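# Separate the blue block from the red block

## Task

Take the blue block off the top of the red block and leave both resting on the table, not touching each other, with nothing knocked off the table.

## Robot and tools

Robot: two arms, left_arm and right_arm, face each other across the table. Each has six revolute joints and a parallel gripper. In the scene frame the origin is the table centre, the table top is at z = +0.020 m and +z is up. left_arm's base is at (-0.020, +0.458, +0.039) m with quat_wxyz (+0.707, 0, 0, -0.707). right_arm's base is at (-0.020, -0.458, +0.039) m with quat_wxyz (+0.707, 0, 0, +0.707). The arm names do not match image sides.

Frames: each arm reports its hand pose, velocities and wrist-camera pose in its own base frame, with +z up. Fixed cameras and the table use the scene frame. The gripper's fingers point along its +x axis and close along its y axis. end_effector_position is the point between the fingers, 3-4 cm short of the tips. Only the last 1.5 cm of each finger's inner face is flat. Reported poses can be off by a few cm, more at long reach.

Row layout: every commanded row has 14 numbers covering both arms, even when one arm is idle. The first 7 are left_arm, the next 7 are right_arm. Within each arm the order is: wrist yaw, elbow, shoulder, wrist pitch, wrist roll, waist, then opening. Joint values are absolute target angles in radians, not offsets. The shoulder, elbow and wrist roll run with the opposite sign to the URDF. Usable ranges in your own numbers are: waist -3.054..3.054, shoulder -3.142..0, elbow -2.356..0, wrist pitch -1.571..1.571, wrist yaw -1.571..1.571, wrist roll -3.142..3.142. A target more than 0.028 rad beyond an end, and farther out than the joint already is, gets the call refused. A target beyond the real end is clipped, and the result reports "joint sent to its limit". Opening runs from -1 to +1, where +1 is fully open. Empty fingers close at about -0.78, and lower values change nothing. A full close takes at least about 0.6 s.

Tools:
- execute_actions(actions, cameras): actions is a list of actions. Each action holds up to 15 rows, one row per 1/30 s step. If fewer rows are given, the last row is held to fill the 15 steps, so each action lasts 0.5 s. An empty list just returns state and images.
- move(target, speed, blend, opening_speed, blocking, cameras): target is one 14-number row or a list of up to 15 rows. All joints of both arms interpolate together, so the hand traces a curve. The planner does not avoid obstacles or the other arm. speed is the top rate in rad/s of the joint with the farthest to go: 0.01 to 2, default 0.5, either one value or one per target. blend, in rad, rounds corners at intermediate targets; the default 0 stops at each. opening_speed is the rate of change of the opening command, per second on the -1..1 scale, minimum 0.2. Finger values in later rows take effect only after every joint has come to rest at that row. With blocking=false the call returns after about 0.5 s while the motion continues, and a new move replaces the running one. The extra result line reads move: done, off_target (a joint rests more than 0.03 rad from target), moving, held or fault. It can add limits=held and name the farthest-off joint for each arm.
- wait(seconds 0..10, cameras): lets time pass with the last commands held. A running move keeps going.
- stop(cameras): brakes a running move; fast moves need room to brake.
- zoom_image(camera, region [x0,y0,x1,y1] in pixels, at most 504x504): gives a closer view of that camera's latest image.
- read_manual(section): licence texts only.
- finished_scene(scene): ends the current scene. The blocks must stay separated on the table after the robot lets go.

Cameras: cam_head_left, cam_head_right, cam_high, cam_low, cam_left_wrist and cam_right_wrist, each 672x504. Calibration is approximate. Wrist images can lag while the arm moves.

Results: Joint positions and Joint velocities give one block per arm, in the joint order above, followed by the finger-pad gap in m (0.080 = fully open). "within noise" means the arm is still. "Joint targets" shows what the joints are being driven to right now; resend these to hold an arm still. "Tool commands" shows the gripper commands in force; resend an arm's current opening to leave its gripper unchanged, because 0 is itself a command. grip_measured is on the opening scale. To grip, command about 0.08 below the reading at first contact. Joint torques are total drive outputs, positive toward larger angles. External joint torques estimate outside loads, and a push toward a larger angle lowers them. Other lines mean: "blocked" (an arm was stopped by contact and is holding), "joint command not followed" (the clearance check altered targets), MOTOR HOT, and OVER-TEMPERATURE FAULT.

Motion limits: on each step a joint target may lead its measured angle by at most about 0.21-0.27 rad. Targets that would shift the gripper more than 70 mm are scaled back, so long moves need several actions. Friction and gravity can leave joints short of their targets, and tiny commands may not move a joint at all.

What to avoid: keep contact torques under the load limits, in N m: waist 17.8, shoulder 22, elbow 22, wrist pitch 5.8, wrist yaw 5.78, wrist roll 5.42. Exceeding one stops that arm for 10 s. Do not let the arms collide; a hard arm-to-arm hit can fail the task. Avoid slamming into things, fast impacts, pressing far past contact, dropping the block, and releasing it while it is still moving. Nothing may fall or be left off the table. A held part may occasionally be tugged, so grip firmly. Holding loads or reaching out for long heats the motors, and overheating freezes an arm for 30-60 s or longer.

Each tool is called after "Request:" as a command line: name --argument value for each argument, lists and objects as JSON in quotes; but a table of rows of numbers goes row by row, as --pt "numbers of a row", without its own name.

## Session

Request:
execute_actions --actions '[]'

Request:
zoom_image --camera "cam_head_right" --region '[260, 290, 360, 370]'

Scene clock: 0.00 s.
left_arm: end_effector_position=(+0.1205, -0.0092, +0.1517) grip_measured=+0.989 end_effector_quat_wxyz=(+0.839, +0.126, +0.528, -0.035) | right_arm: end_effector_position=(+0.3088, -0.3677, +0.2907) grip_measured=+1.000 end_effector_quat_wxyz=(+0.849, +0.038, -0.089, -0.520)
Joint names: [wrist yaw, elbow, shoulder, wrist pitch, wrist roll, waist]
Joint positions: left_arm=[-0.225 -0.749 -0.582 -1.33 0.075 -0.357 0.08] | right_arm=[0.338 -0.988 -1.64 0.77 -0.12 -0.768 0.08]
Joint velocities: within noise
Joint torques (N m): no reading
External joint torques (N m): no reading
Heat: left arm: hottest wrist yaw 35 °C (+0.0 °C/min); right arm: hottest wrist pitch 37 °C (+0.0 °C/min).
Joint targets: left_arm=[-0.225 -0.748 -0.581 -1.330 0.075 -0.357] | right_arm=[0.338 -0.991 -1.636 0.771 -0.120 -0.768]
Tool commands: left_gripper/opening=+0.988879 right_gripper/opening=+1.0
camera_calibration:
cam_left_wrist: T_world_to_cam=[[-0.222594, -0.958073, -0.180411, 0.0557256], [-0.971234, 0.233982, -0.0442412, 0.153077], [0.0845993, 0.165374, -0.982596, 0.219438], [0, 0, 0, 1]] pos_world=[0.142513, -0.0187174, 0.232445]
cam_right_wrist: T_world_to_cam=[[-0.883085, -0.447204, -0.142019, 0.158702], [-0.000775979, 0.304066, -0.952651, 0.40967], [0.469212, -0.841161, -0.268863, -0.303416], [0, 0, 0, 1]] pos_world=[0.282832, -0.308816, 0.331233]

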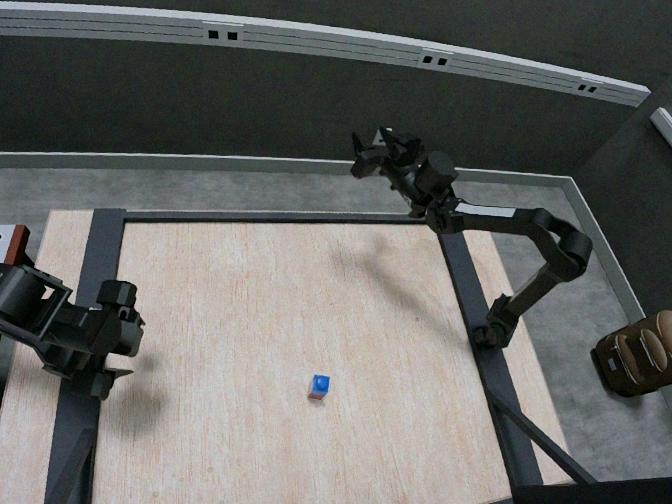

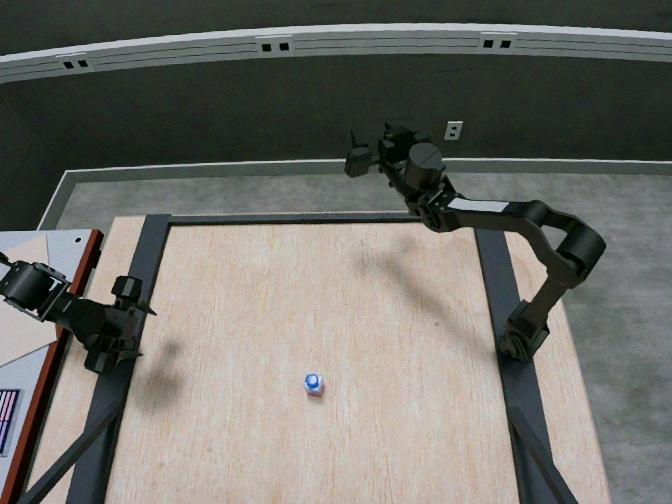

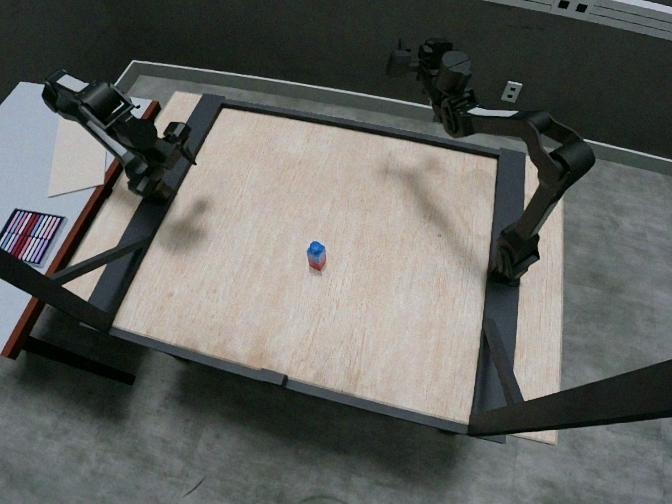

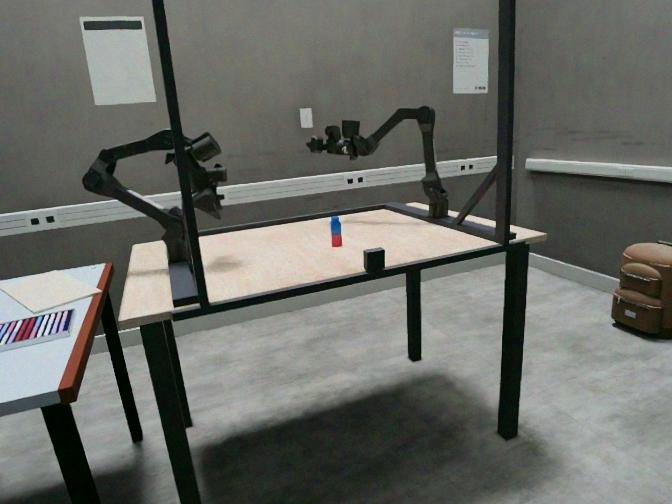

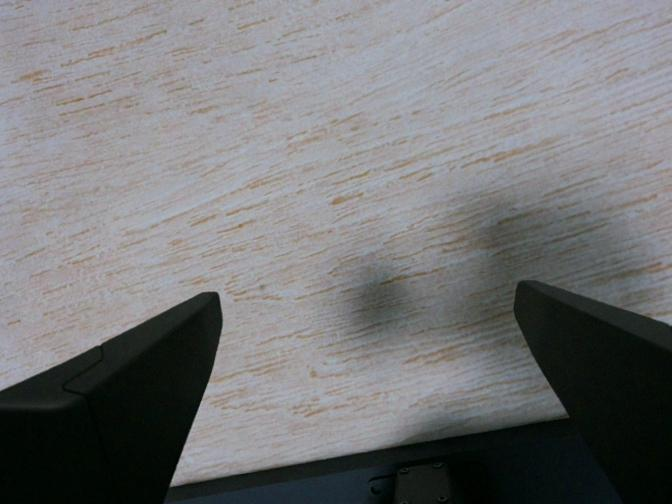

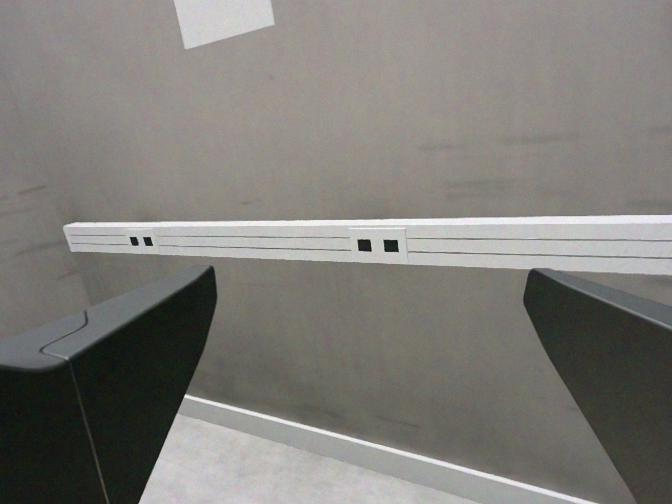

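Scaled by 5.040.

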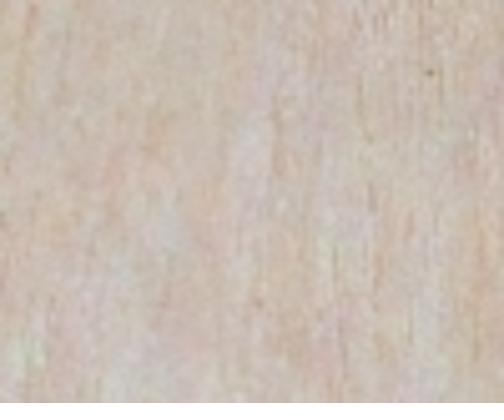

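Request:
zoom_image --camera "cam_head_right" --region '[274, 355, 354, 415]'

Request:
zoom_image --camera "cam_head_left" --region '[280, 355, 360, 415]'

Request:
zoom_image --camera "cam_high" --region '[276, 225, 356, 285]'

Request:
zoom_image --camera "cam_low" --region '[296, 200, 376, 260]'

Scaled by 6.300.

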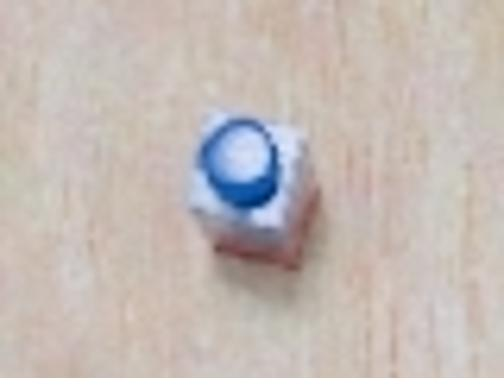

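Scaled by 6.300.

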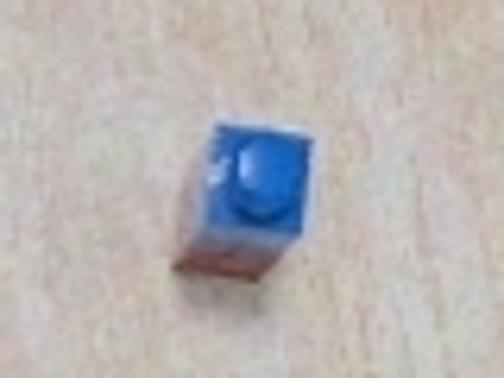

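Scaled by 6.300.

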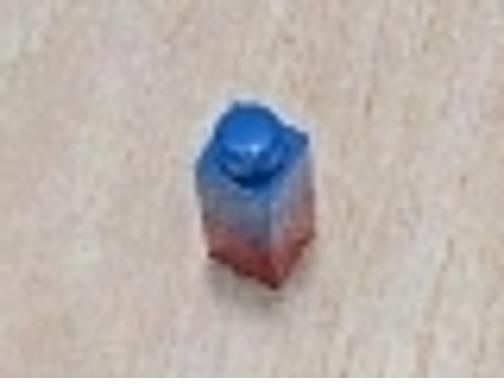

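Scaled by 6.300.

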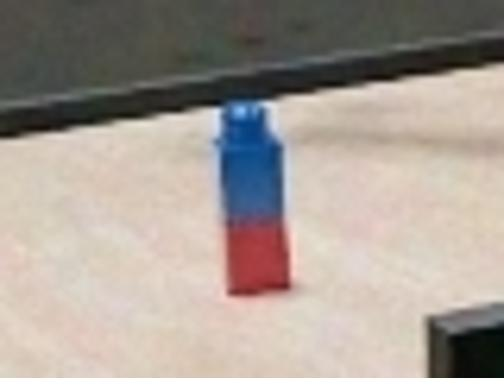

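Request:
move --target '[0.126, -0.530, -1.518, 0.425, -0.079, -0.089, 1.0, 0.635, -0.651, -1.531, 0.210, -0.439, 0.517, 1.0]' --speed 1.0 --cameras '["cam_right_wrist", "cam_left_wrist"]'

Request:
zoom_image --camera "cam_right_wrist" --region '[250, 80, 450, 330]'

Request:
zoom_image --camera "cam_left_wrist" --region '[250, 50, 450, 300]'

Scene clock: 10.20 s.
left_arm: end_effector_position=(+0.3745, -0.0533, +0.0878) grip_measured=+0.989 end_effector_quat_wxyz=(+0.957, +0.031, +0.264, -0.113) | right_arm: end_effector_position=(+0.3586, +0.1005, +0.0972) grip_measured=+1.000 end_effector_quat_wxyz=(+0.958, +0.027, +0.260, -0.114)
Joint names: [wrist yaw, elbow, shoulder, wrist pitch, wrist roll, waist]
Joint positions: left_arm=[0.121 -0.542 -1.506 0.423 -0.073 -0.093 0.08] | right_arm=[0.631 -0.657 -1.543 0.211 -0.434 0.514 0.08]
Joint velocities: within noise
Joint torques (N m): left_arm=[0.24 -4.62 3.55 2.22 -0.19 0.38] | right_arm=[0.42 -4.84 7.16 1.6 -0.13 0.18]
External joint torques (N m): left_arm=[0.21 1.16 -1.75 0.58 -0.19 0.37] | right_arm=[0.18 0.68 1.85 0.23 -0.13 0.18]
Heat: left arm: hottest wrist yaw 35 °C (+0.0 °C/min); right arm: hottest wrist pitch 39 °C (+11.8 °C/min).
Joint targets: left_arm=[0.126 -0.530 -1.518 0.425 -0.079 -0.089] | right_arm=[0.635 -0.651 -1.531 0.210 -0.439 0.517]
move: done
camera_calibration:
cam_left_wrist: T_world_to_cam=[[-0.253628, -0.967032, -0.022846, 0.0558382], [-0.76468, 0.214909, -0.607518, 0.37838], [0.5924, -0.136614, -0.793977, -0.080326], [0, 0, 0, 1]] pos_world=[0.351087, -0.0382936, 0.167372]
cam_right_wrist: T_world_to_cam=[[-0.232429, -0.972262, 0.0261308, 0.187677], [-0.774684, 0.168817, -0.609398, 0.340801], [0.588083, -0.161885, -0.792434, -0.0449174], [0, 0, 0, 1]] pos_world=[0.33405, 0.117667, 0.167185]
Images, in order (width x height): cam_left_wrist 672x504, cam_right_wrist 672x504.

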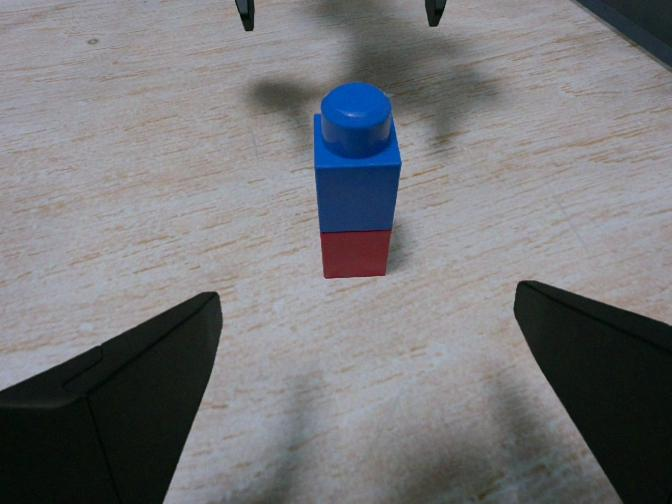

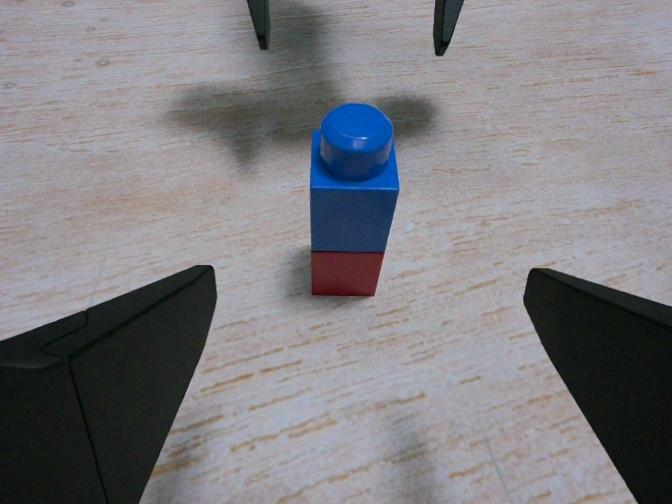

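Scaled by 2.016.

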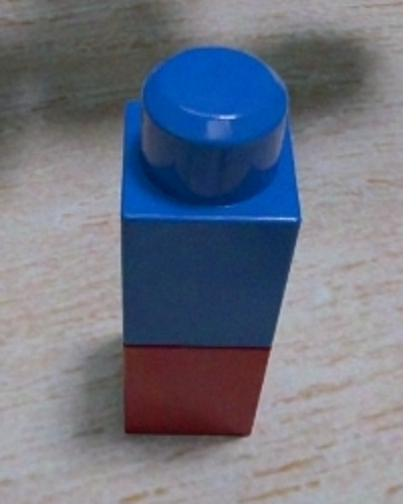

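Scaled by 2.016.

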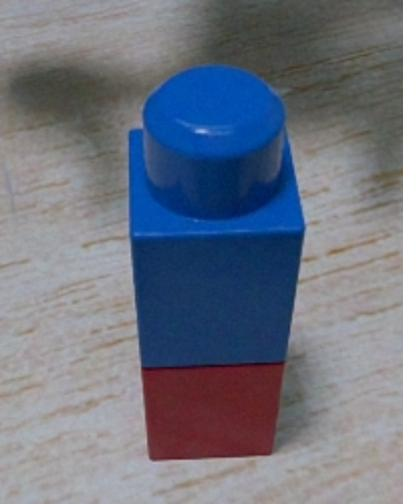

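Request:
move --target '[0.0855, -0.804, -1.986, 0.619, -0.052, -0.134, 1.0, 0.515, -0.813, -1.859, 0.441, -0.332, 0.369, 1.0]' --speed 0.45 --cameras '["cam_right_wrist", "cam_left_wrist"]'

Scene clock: 20.27 s.
left_arm: end_effector_position=(+0.4510, -0.0728, +0.0281) grip_measured=+0.989 end_effector_quat_wxyz=(+0.955, +0.033, +0.273, -0.114) | right_arm: end_effector_position=(+0.4274, +0.0867, +0.0607) grip_measured=+1.000 end_effector_quat_wxyz=(+0.959, +0.032, +0.256, -0.114)
Joint names: [wrist yaw, elbow, shoulder, wrist pitch, wrist roll, waist]
Joint positions: left_arm=[0.09 -0.794 -1.97 0.617 -0.058 -0.13 0.08] | right_arm=[0.517 -0.802 -1.852 0.437 -0.337 0.372 0.08]
Joint velocities: within noise
Joint torques (N m): left_arm=[-0.13 -6.09 5.64 2.19 0.18 -0.14] | right_arm=[0.13 -6.15 6.63 2.08 0.2 -0.3]
External joint torques (N m): left_arm=[-0.16 -1.13 -2.36 0.55 0.18 -0.18] | right_arm=[-0.06 -1.13 -0.39 0.64 0.2 -0.27]
Heat: left arm: hottest wrist pitch 37 °C (+8.9 °C/min); right arm: hottest wrist pitch 39 °C (+5.9 °C/min).
Joint targets: left_arm=[0.086 -0.804 -1.986 0.619 -0.052 -0.134] | right_arm=[0.515 -0.813 -1.859 0.441 -0.332 0.369]
move: done
camera_calibration:
cam_left_wrist: T_world_to_cam=[[-0.256561, -0.966251, -0.0231283, 0.0563291], [-0.775351, 0.220041, -0.591957, 0.409521], [0.577069, -0.13394, -0.805638, -0.168247], [0, 0, 0, 1]] pos_world=[0.429064, -0.0582185, 0.108175]
cam_right_wrist: T_world_to_cam=[[-0.23495, -0.971855, 0.0172337, 0.192799], [-0.769073, 0.175025, -0.614731, 0.371539], [0.594412, -0.157685, -0.788549, -0.119906], [0, 0, 0, 1]] pos_world=[0.402313, 0.103437, 0.130522]
Images, in order (width x height): cam_left_wrist 672x504, cam_right_wrist 672x504.

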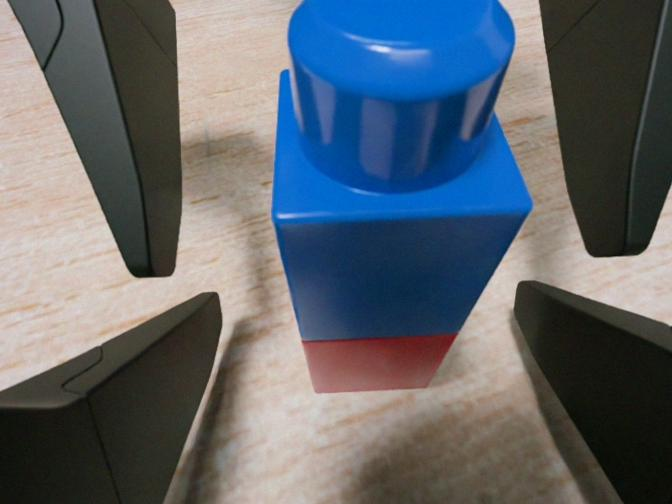

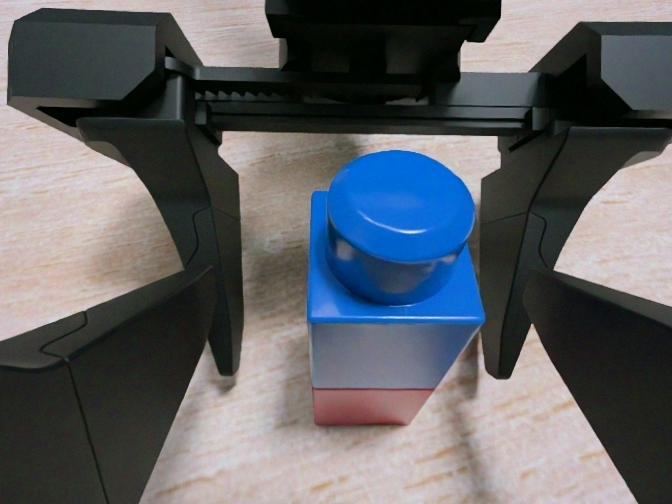

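Request:
move --pt "0.0855 -0.804 -1.988 0.619 -0.052 -0.134 -0.2 0.515 -0.813 -1.859 0.441 -0.332 0.369 -0.2" --pt "0.0855 -0.804 -2.010 0.619 -0.052 -0.134 -0.22 0.515 -0.856 -1.751 0.303 -0.332 0.369 -0.22" --speed '[0.3, 0.14]' --opening_speed 1.0 --cameras '["cam_right_wrist", "cam_left_wrist"]'

Scene clock: 28.27 s.
left_arm: end_effector_position=(+0.4533, -0.0730, +0.0258) grip_measured=-0.130 end_effector_quat_wxyz=(+0.955, +0.033, +0.273, -0.113) | right_arm: end_effector_position=(+0.4269, +0.0873, +0.0891) grip_measured=-0.106 end_effector_quat_wxyz=(+0.959, +0.031, +0.259, -0.112)
Joint names: [wrist yaw, elbow, shoulder, wrist pitch, wrist roll, waist]
Joint positions: left_arm=[0.088 -0.802 -1.985 0.624 -0.057 -0.131 0.029] | right_arm=[0.512 -0.845 -1.765 0.303 -0.336 0.372 0.03]
Joint velocities: within noise
Joint torques (N m): left_arm=[-0.05 -5.19 4.68 1.58 0.16 -0.23] | right_arm=[0.32 -6.69 9.06 1.78 0.17 -0.32]
External joint torques (N m): left_arm=[-0.09 -0.28 -3.35 -0.05 0.16 -0.16] | right_arm=[0.13 -1.26 2.24 0.35 0.17 -0.27]
Heat: left arm: hottest wrist pitch 37 °C (+6.4 °C/min); right arm: hottest wrist pitch 39 °C (+4.2 °C/min).
Joint targets: left_arm=[0.086 -0.804 -2.010 0.619 -0.052 -0.134] | right_arm=[0.515 -0.856 -1.751 0.303 -0.332 0.369]
move: done
camera_calibration:
cam_left_wrist: T_world_to_cam=[[-0.25496, -0.966664, -0.0235814, 0.0559364], [-0.775274, 0.218933, -0.592468, 0.409846], [0.577881, -0.132774, -0.805249, -0.171784], [0, 0, 0, 1]] pos_world=[0.431275, -0.0584657, 0.105811]
cam_right_wrist: T_world_to_cam=[[-0.230424, -0.97293, 0.0176448, 0.190853], [-0.773207, 0.172053, -0.610368, 0.390182], [0.590809, -0.154286, -0.791922, -0.0955381], [0, 0, 0, 1]] pos_world=[0.402113, 0.103815, 0.159128]
Images, in order (width x height): cam_left_wrist 672x504, cam_right_wrist 672x504.

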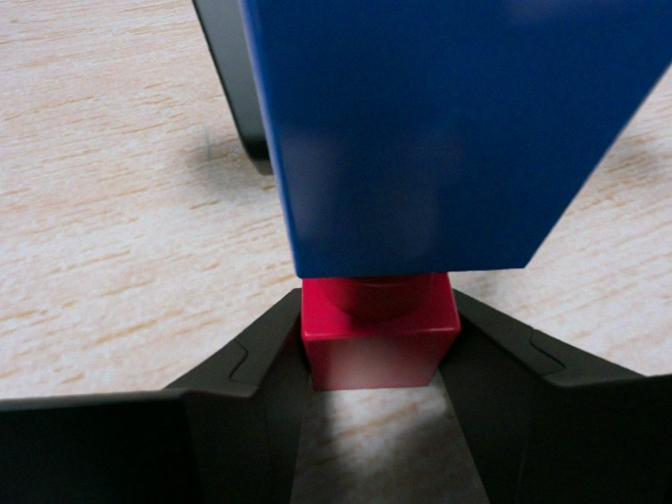

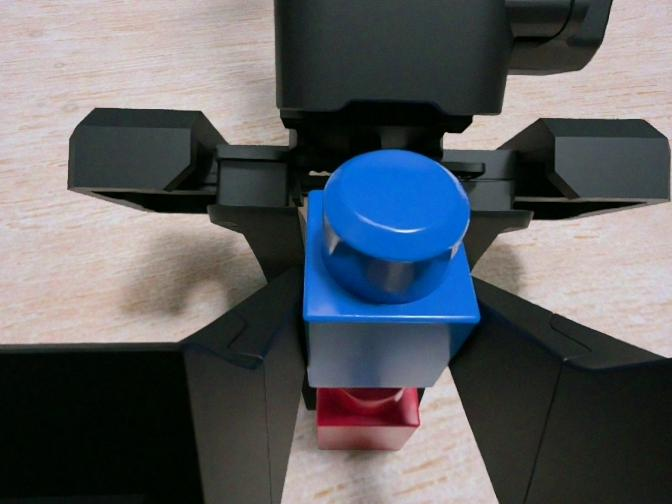

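Request:
move --pt "0.0855 -0.804 -1.987 0.619 -0.052 -0.134 -0.22 0.515 -0.856 -1.751 0.303 -0.332 0.577 -0.22" --pt "0.0855 -0.804 -1.987 0.619 -0.052 -0.134 0.9 0.515 -0.767 -1.979 0.596 -0.332 0.577 -0.22" --pt "0.126 -0.530 -1.518 0.425 -0.079 -0.089 0.9 0.515 -0.761 -2.000 0.621 -0.332 0.577 -0.22" --speed '[0.35, 0.35, 0.4]' --opening_speed 1.0 --cameras '["cam_right_wrist", "cam_left_wrist"]'

Scene clock: 34.43 s.
left_arm: end_effector_position=(+0.3746, -0.0533, +0.0803) grip_measured=+0.897 end_effector_quat_wxyz=(+0.955, +0.031, +0.273, -0.113) | right_arm: end_effector_position=(+0.4015, +0.1729, +0.0217) grip_measured=-0.106 end_effector_quat_wxyz=(+0.967, +0.007, +0.256, -0.013)
Joint names: [wrist yaw, elbow, shoulder, wrist pitch, wrist roll, waist]
Joint positions: left_arm=[0.121 -0.542 -1.53 0.426 -0.073 -0.093 0.075] | right_arm=[0.514 -0.767 -1.99 0.618 -0.336 0.576 0.03]
Joint velocities: within noise
Joint torques (N m): left_arm=[0.25 -4.39 6.38 1.91 -0.2 0.2] | right_arm=[0.29 -3.54 6.68 2.02 0.18 0.04]
External joint torques (N m): left_arm=[0.21 1.3 1.01 0.28 -0.2 0.22] | right_arm=[0.11 0.76 -0.6 0.59 0.18 -0.01]
Heat: left arm: hottest wrist pitch 37 °C (+5.2 °C/min); right arm: hottest wrist pitch 40 °C (+5.2 °C/min).
Joint targets: left_arm=[0.126 -0.530 -1.518 0.425 -0.079 -0.089] | right_arm=[0.515 -0.761 -2.000 0.621 -0.332 0.577]
move: done
camera_calibration:
cam_left_wrist: T_world_to_cam=[[-0.25404, -0.966994, -0.0196771, 0.0555751], [-0.7763, 0.215993, -0.592203, 0.377009], [0.576907, -0.135168, -0.805548, -0.0795405], [0, 0, 0, 1]] pos_world=[0.352678, -0.0384421, 0.160286]
cam_right_wrist: T_world_to_cam=[[-0.0290878, -0.999507, 0.0118572, 0.193356], [-0.785836, 0.0155353, -0.61824, 0.346963], [0.617751, -0.027301, -0.7859, -0.153592], [0, 0, 0, 1]] pos_world=[0.373162, 0.183677, 0.0915056]
Images, in order (width x height): cam_left_wrist 672x504, cam_right_wrist 672x504.

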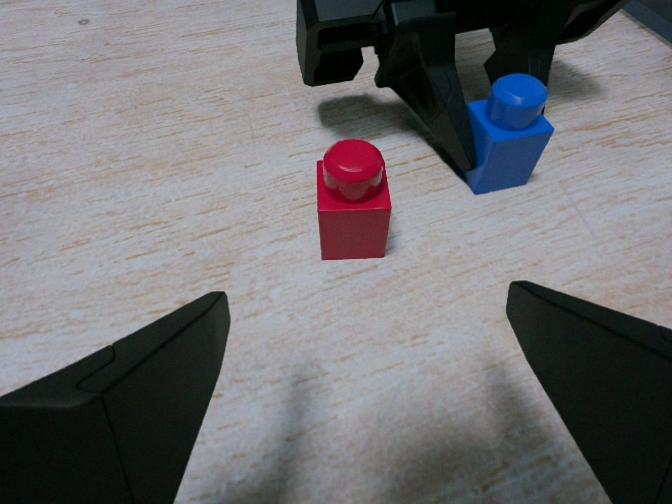

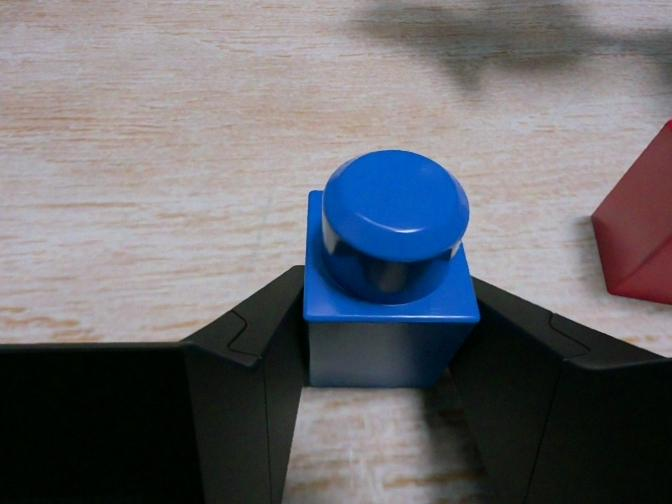

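Request:
move --pt "0.126 -0.530 -1.518 0.425 -0.079 -0.089 0.9 0.515 -0.760 -2.008 0.629 -0.332 0.577 -0.22" --pt "0.126 -0.530 -1.518 0.425 -0.079 -0.089 0.9 0.515 -0.760 -2.006 0.628 -0.332 0.577 0.7" --pt "0.126 -0.530 -1.518 0.425 -0.079 -0.089 0.9 0.622 -0.613 -1.715 0.439 -0.427 0.703 0.7" --speed '[0.06, 0.3, 0.4]' --opening_speed 0.8 --cameras '["cam_right_wrist", "cam_left_wrist"]'

Scene clock: 40.93 s.
left_arm: end_effector_position=(+0.3745, -0.0533, +0.0803) grip_measured=+0.897 end_effector_quat_wxyz=(+0.955, +0.031, +0.273, -0.113) | right_arm: end_effector_position=(+0.3417, +0.1737, +0.0534) grip_measured=+0.697 end_effector_quat_wxyz=(+0.965, +0.001, +0.262, -0.017)
Joint names: [wrist yaw, elbow, shoulder, wrist pitch, wrist roll, waist]
Joint positions: left_arm=[0.121 -0.542 -1.529 0.426 -0.074 -0.093 0.075] | right_arm=[0.618 -0.618 -1.728 0.44 -0.422 0.7 0.066]
Joint velocities: within noise
Joint torques (N m): left_arm=[0.25 -4.38 6.22 1.95 -0.18 0.33] | right_arm=[0.42 -4.05 7.95 1.6 -0.13 0.29]
External joint torques (N m): left_arm=[0.22 1.29 0.87 0.32 -0.18 0.29] | right_arm=[0.19 0.69 2.06 0.23 -0.12 0.29]
Heat: left arm: hottest wrist pitch 38 °C (+5.9 °C/min); right arm: hottest wrist pitch 40 °C (+4.4 °C/min).
Joint targets: left_arm=[0.126 -0.530 -1.518 0.425 -0.079 -0.089] | right_arm=[0.622 -0.613 -1.715 0.439 -0.427 0.703]
move: done
camera_calibration:
cam_left_wrist: T_world_to_cam=[[-0.254233, -0.966936, -0.0200008, 0.0556601], [-0.776212, 0.216336, -0.592194, 0.376911], [0.576941, -0.135031, -0.805547, -0.0794903], [0, 0, 0, 1]] pos_world=[0.352575, -0.0384535, 0.160285]
cam_right_wrist: T_world_to_cam=[[-0.0325113, -0.999111, 0.0268397, 0.192345], [-0.793591, 0.00948043, -0.608378, 0.32269], [0.607583, -0.041079, -0.793193, -0.0855045], [0, 0, 0, 1]] pos_world=[0.314288, 0.185603, 0.123333]
Images, in order (width x height): cam_left_wrist 672x504, cam_right_wrist 672x504.

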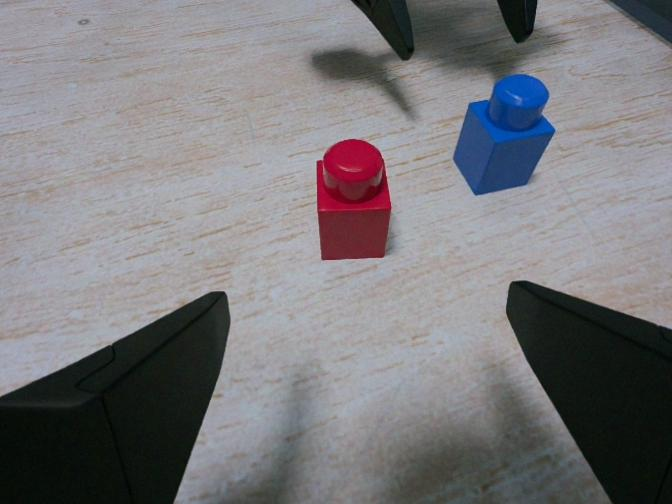

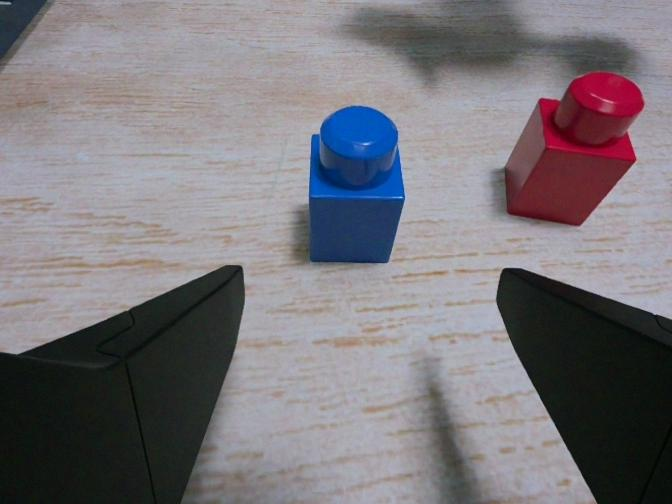

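Request:
finished_scene --scene 3

The scene is finished: the task was done.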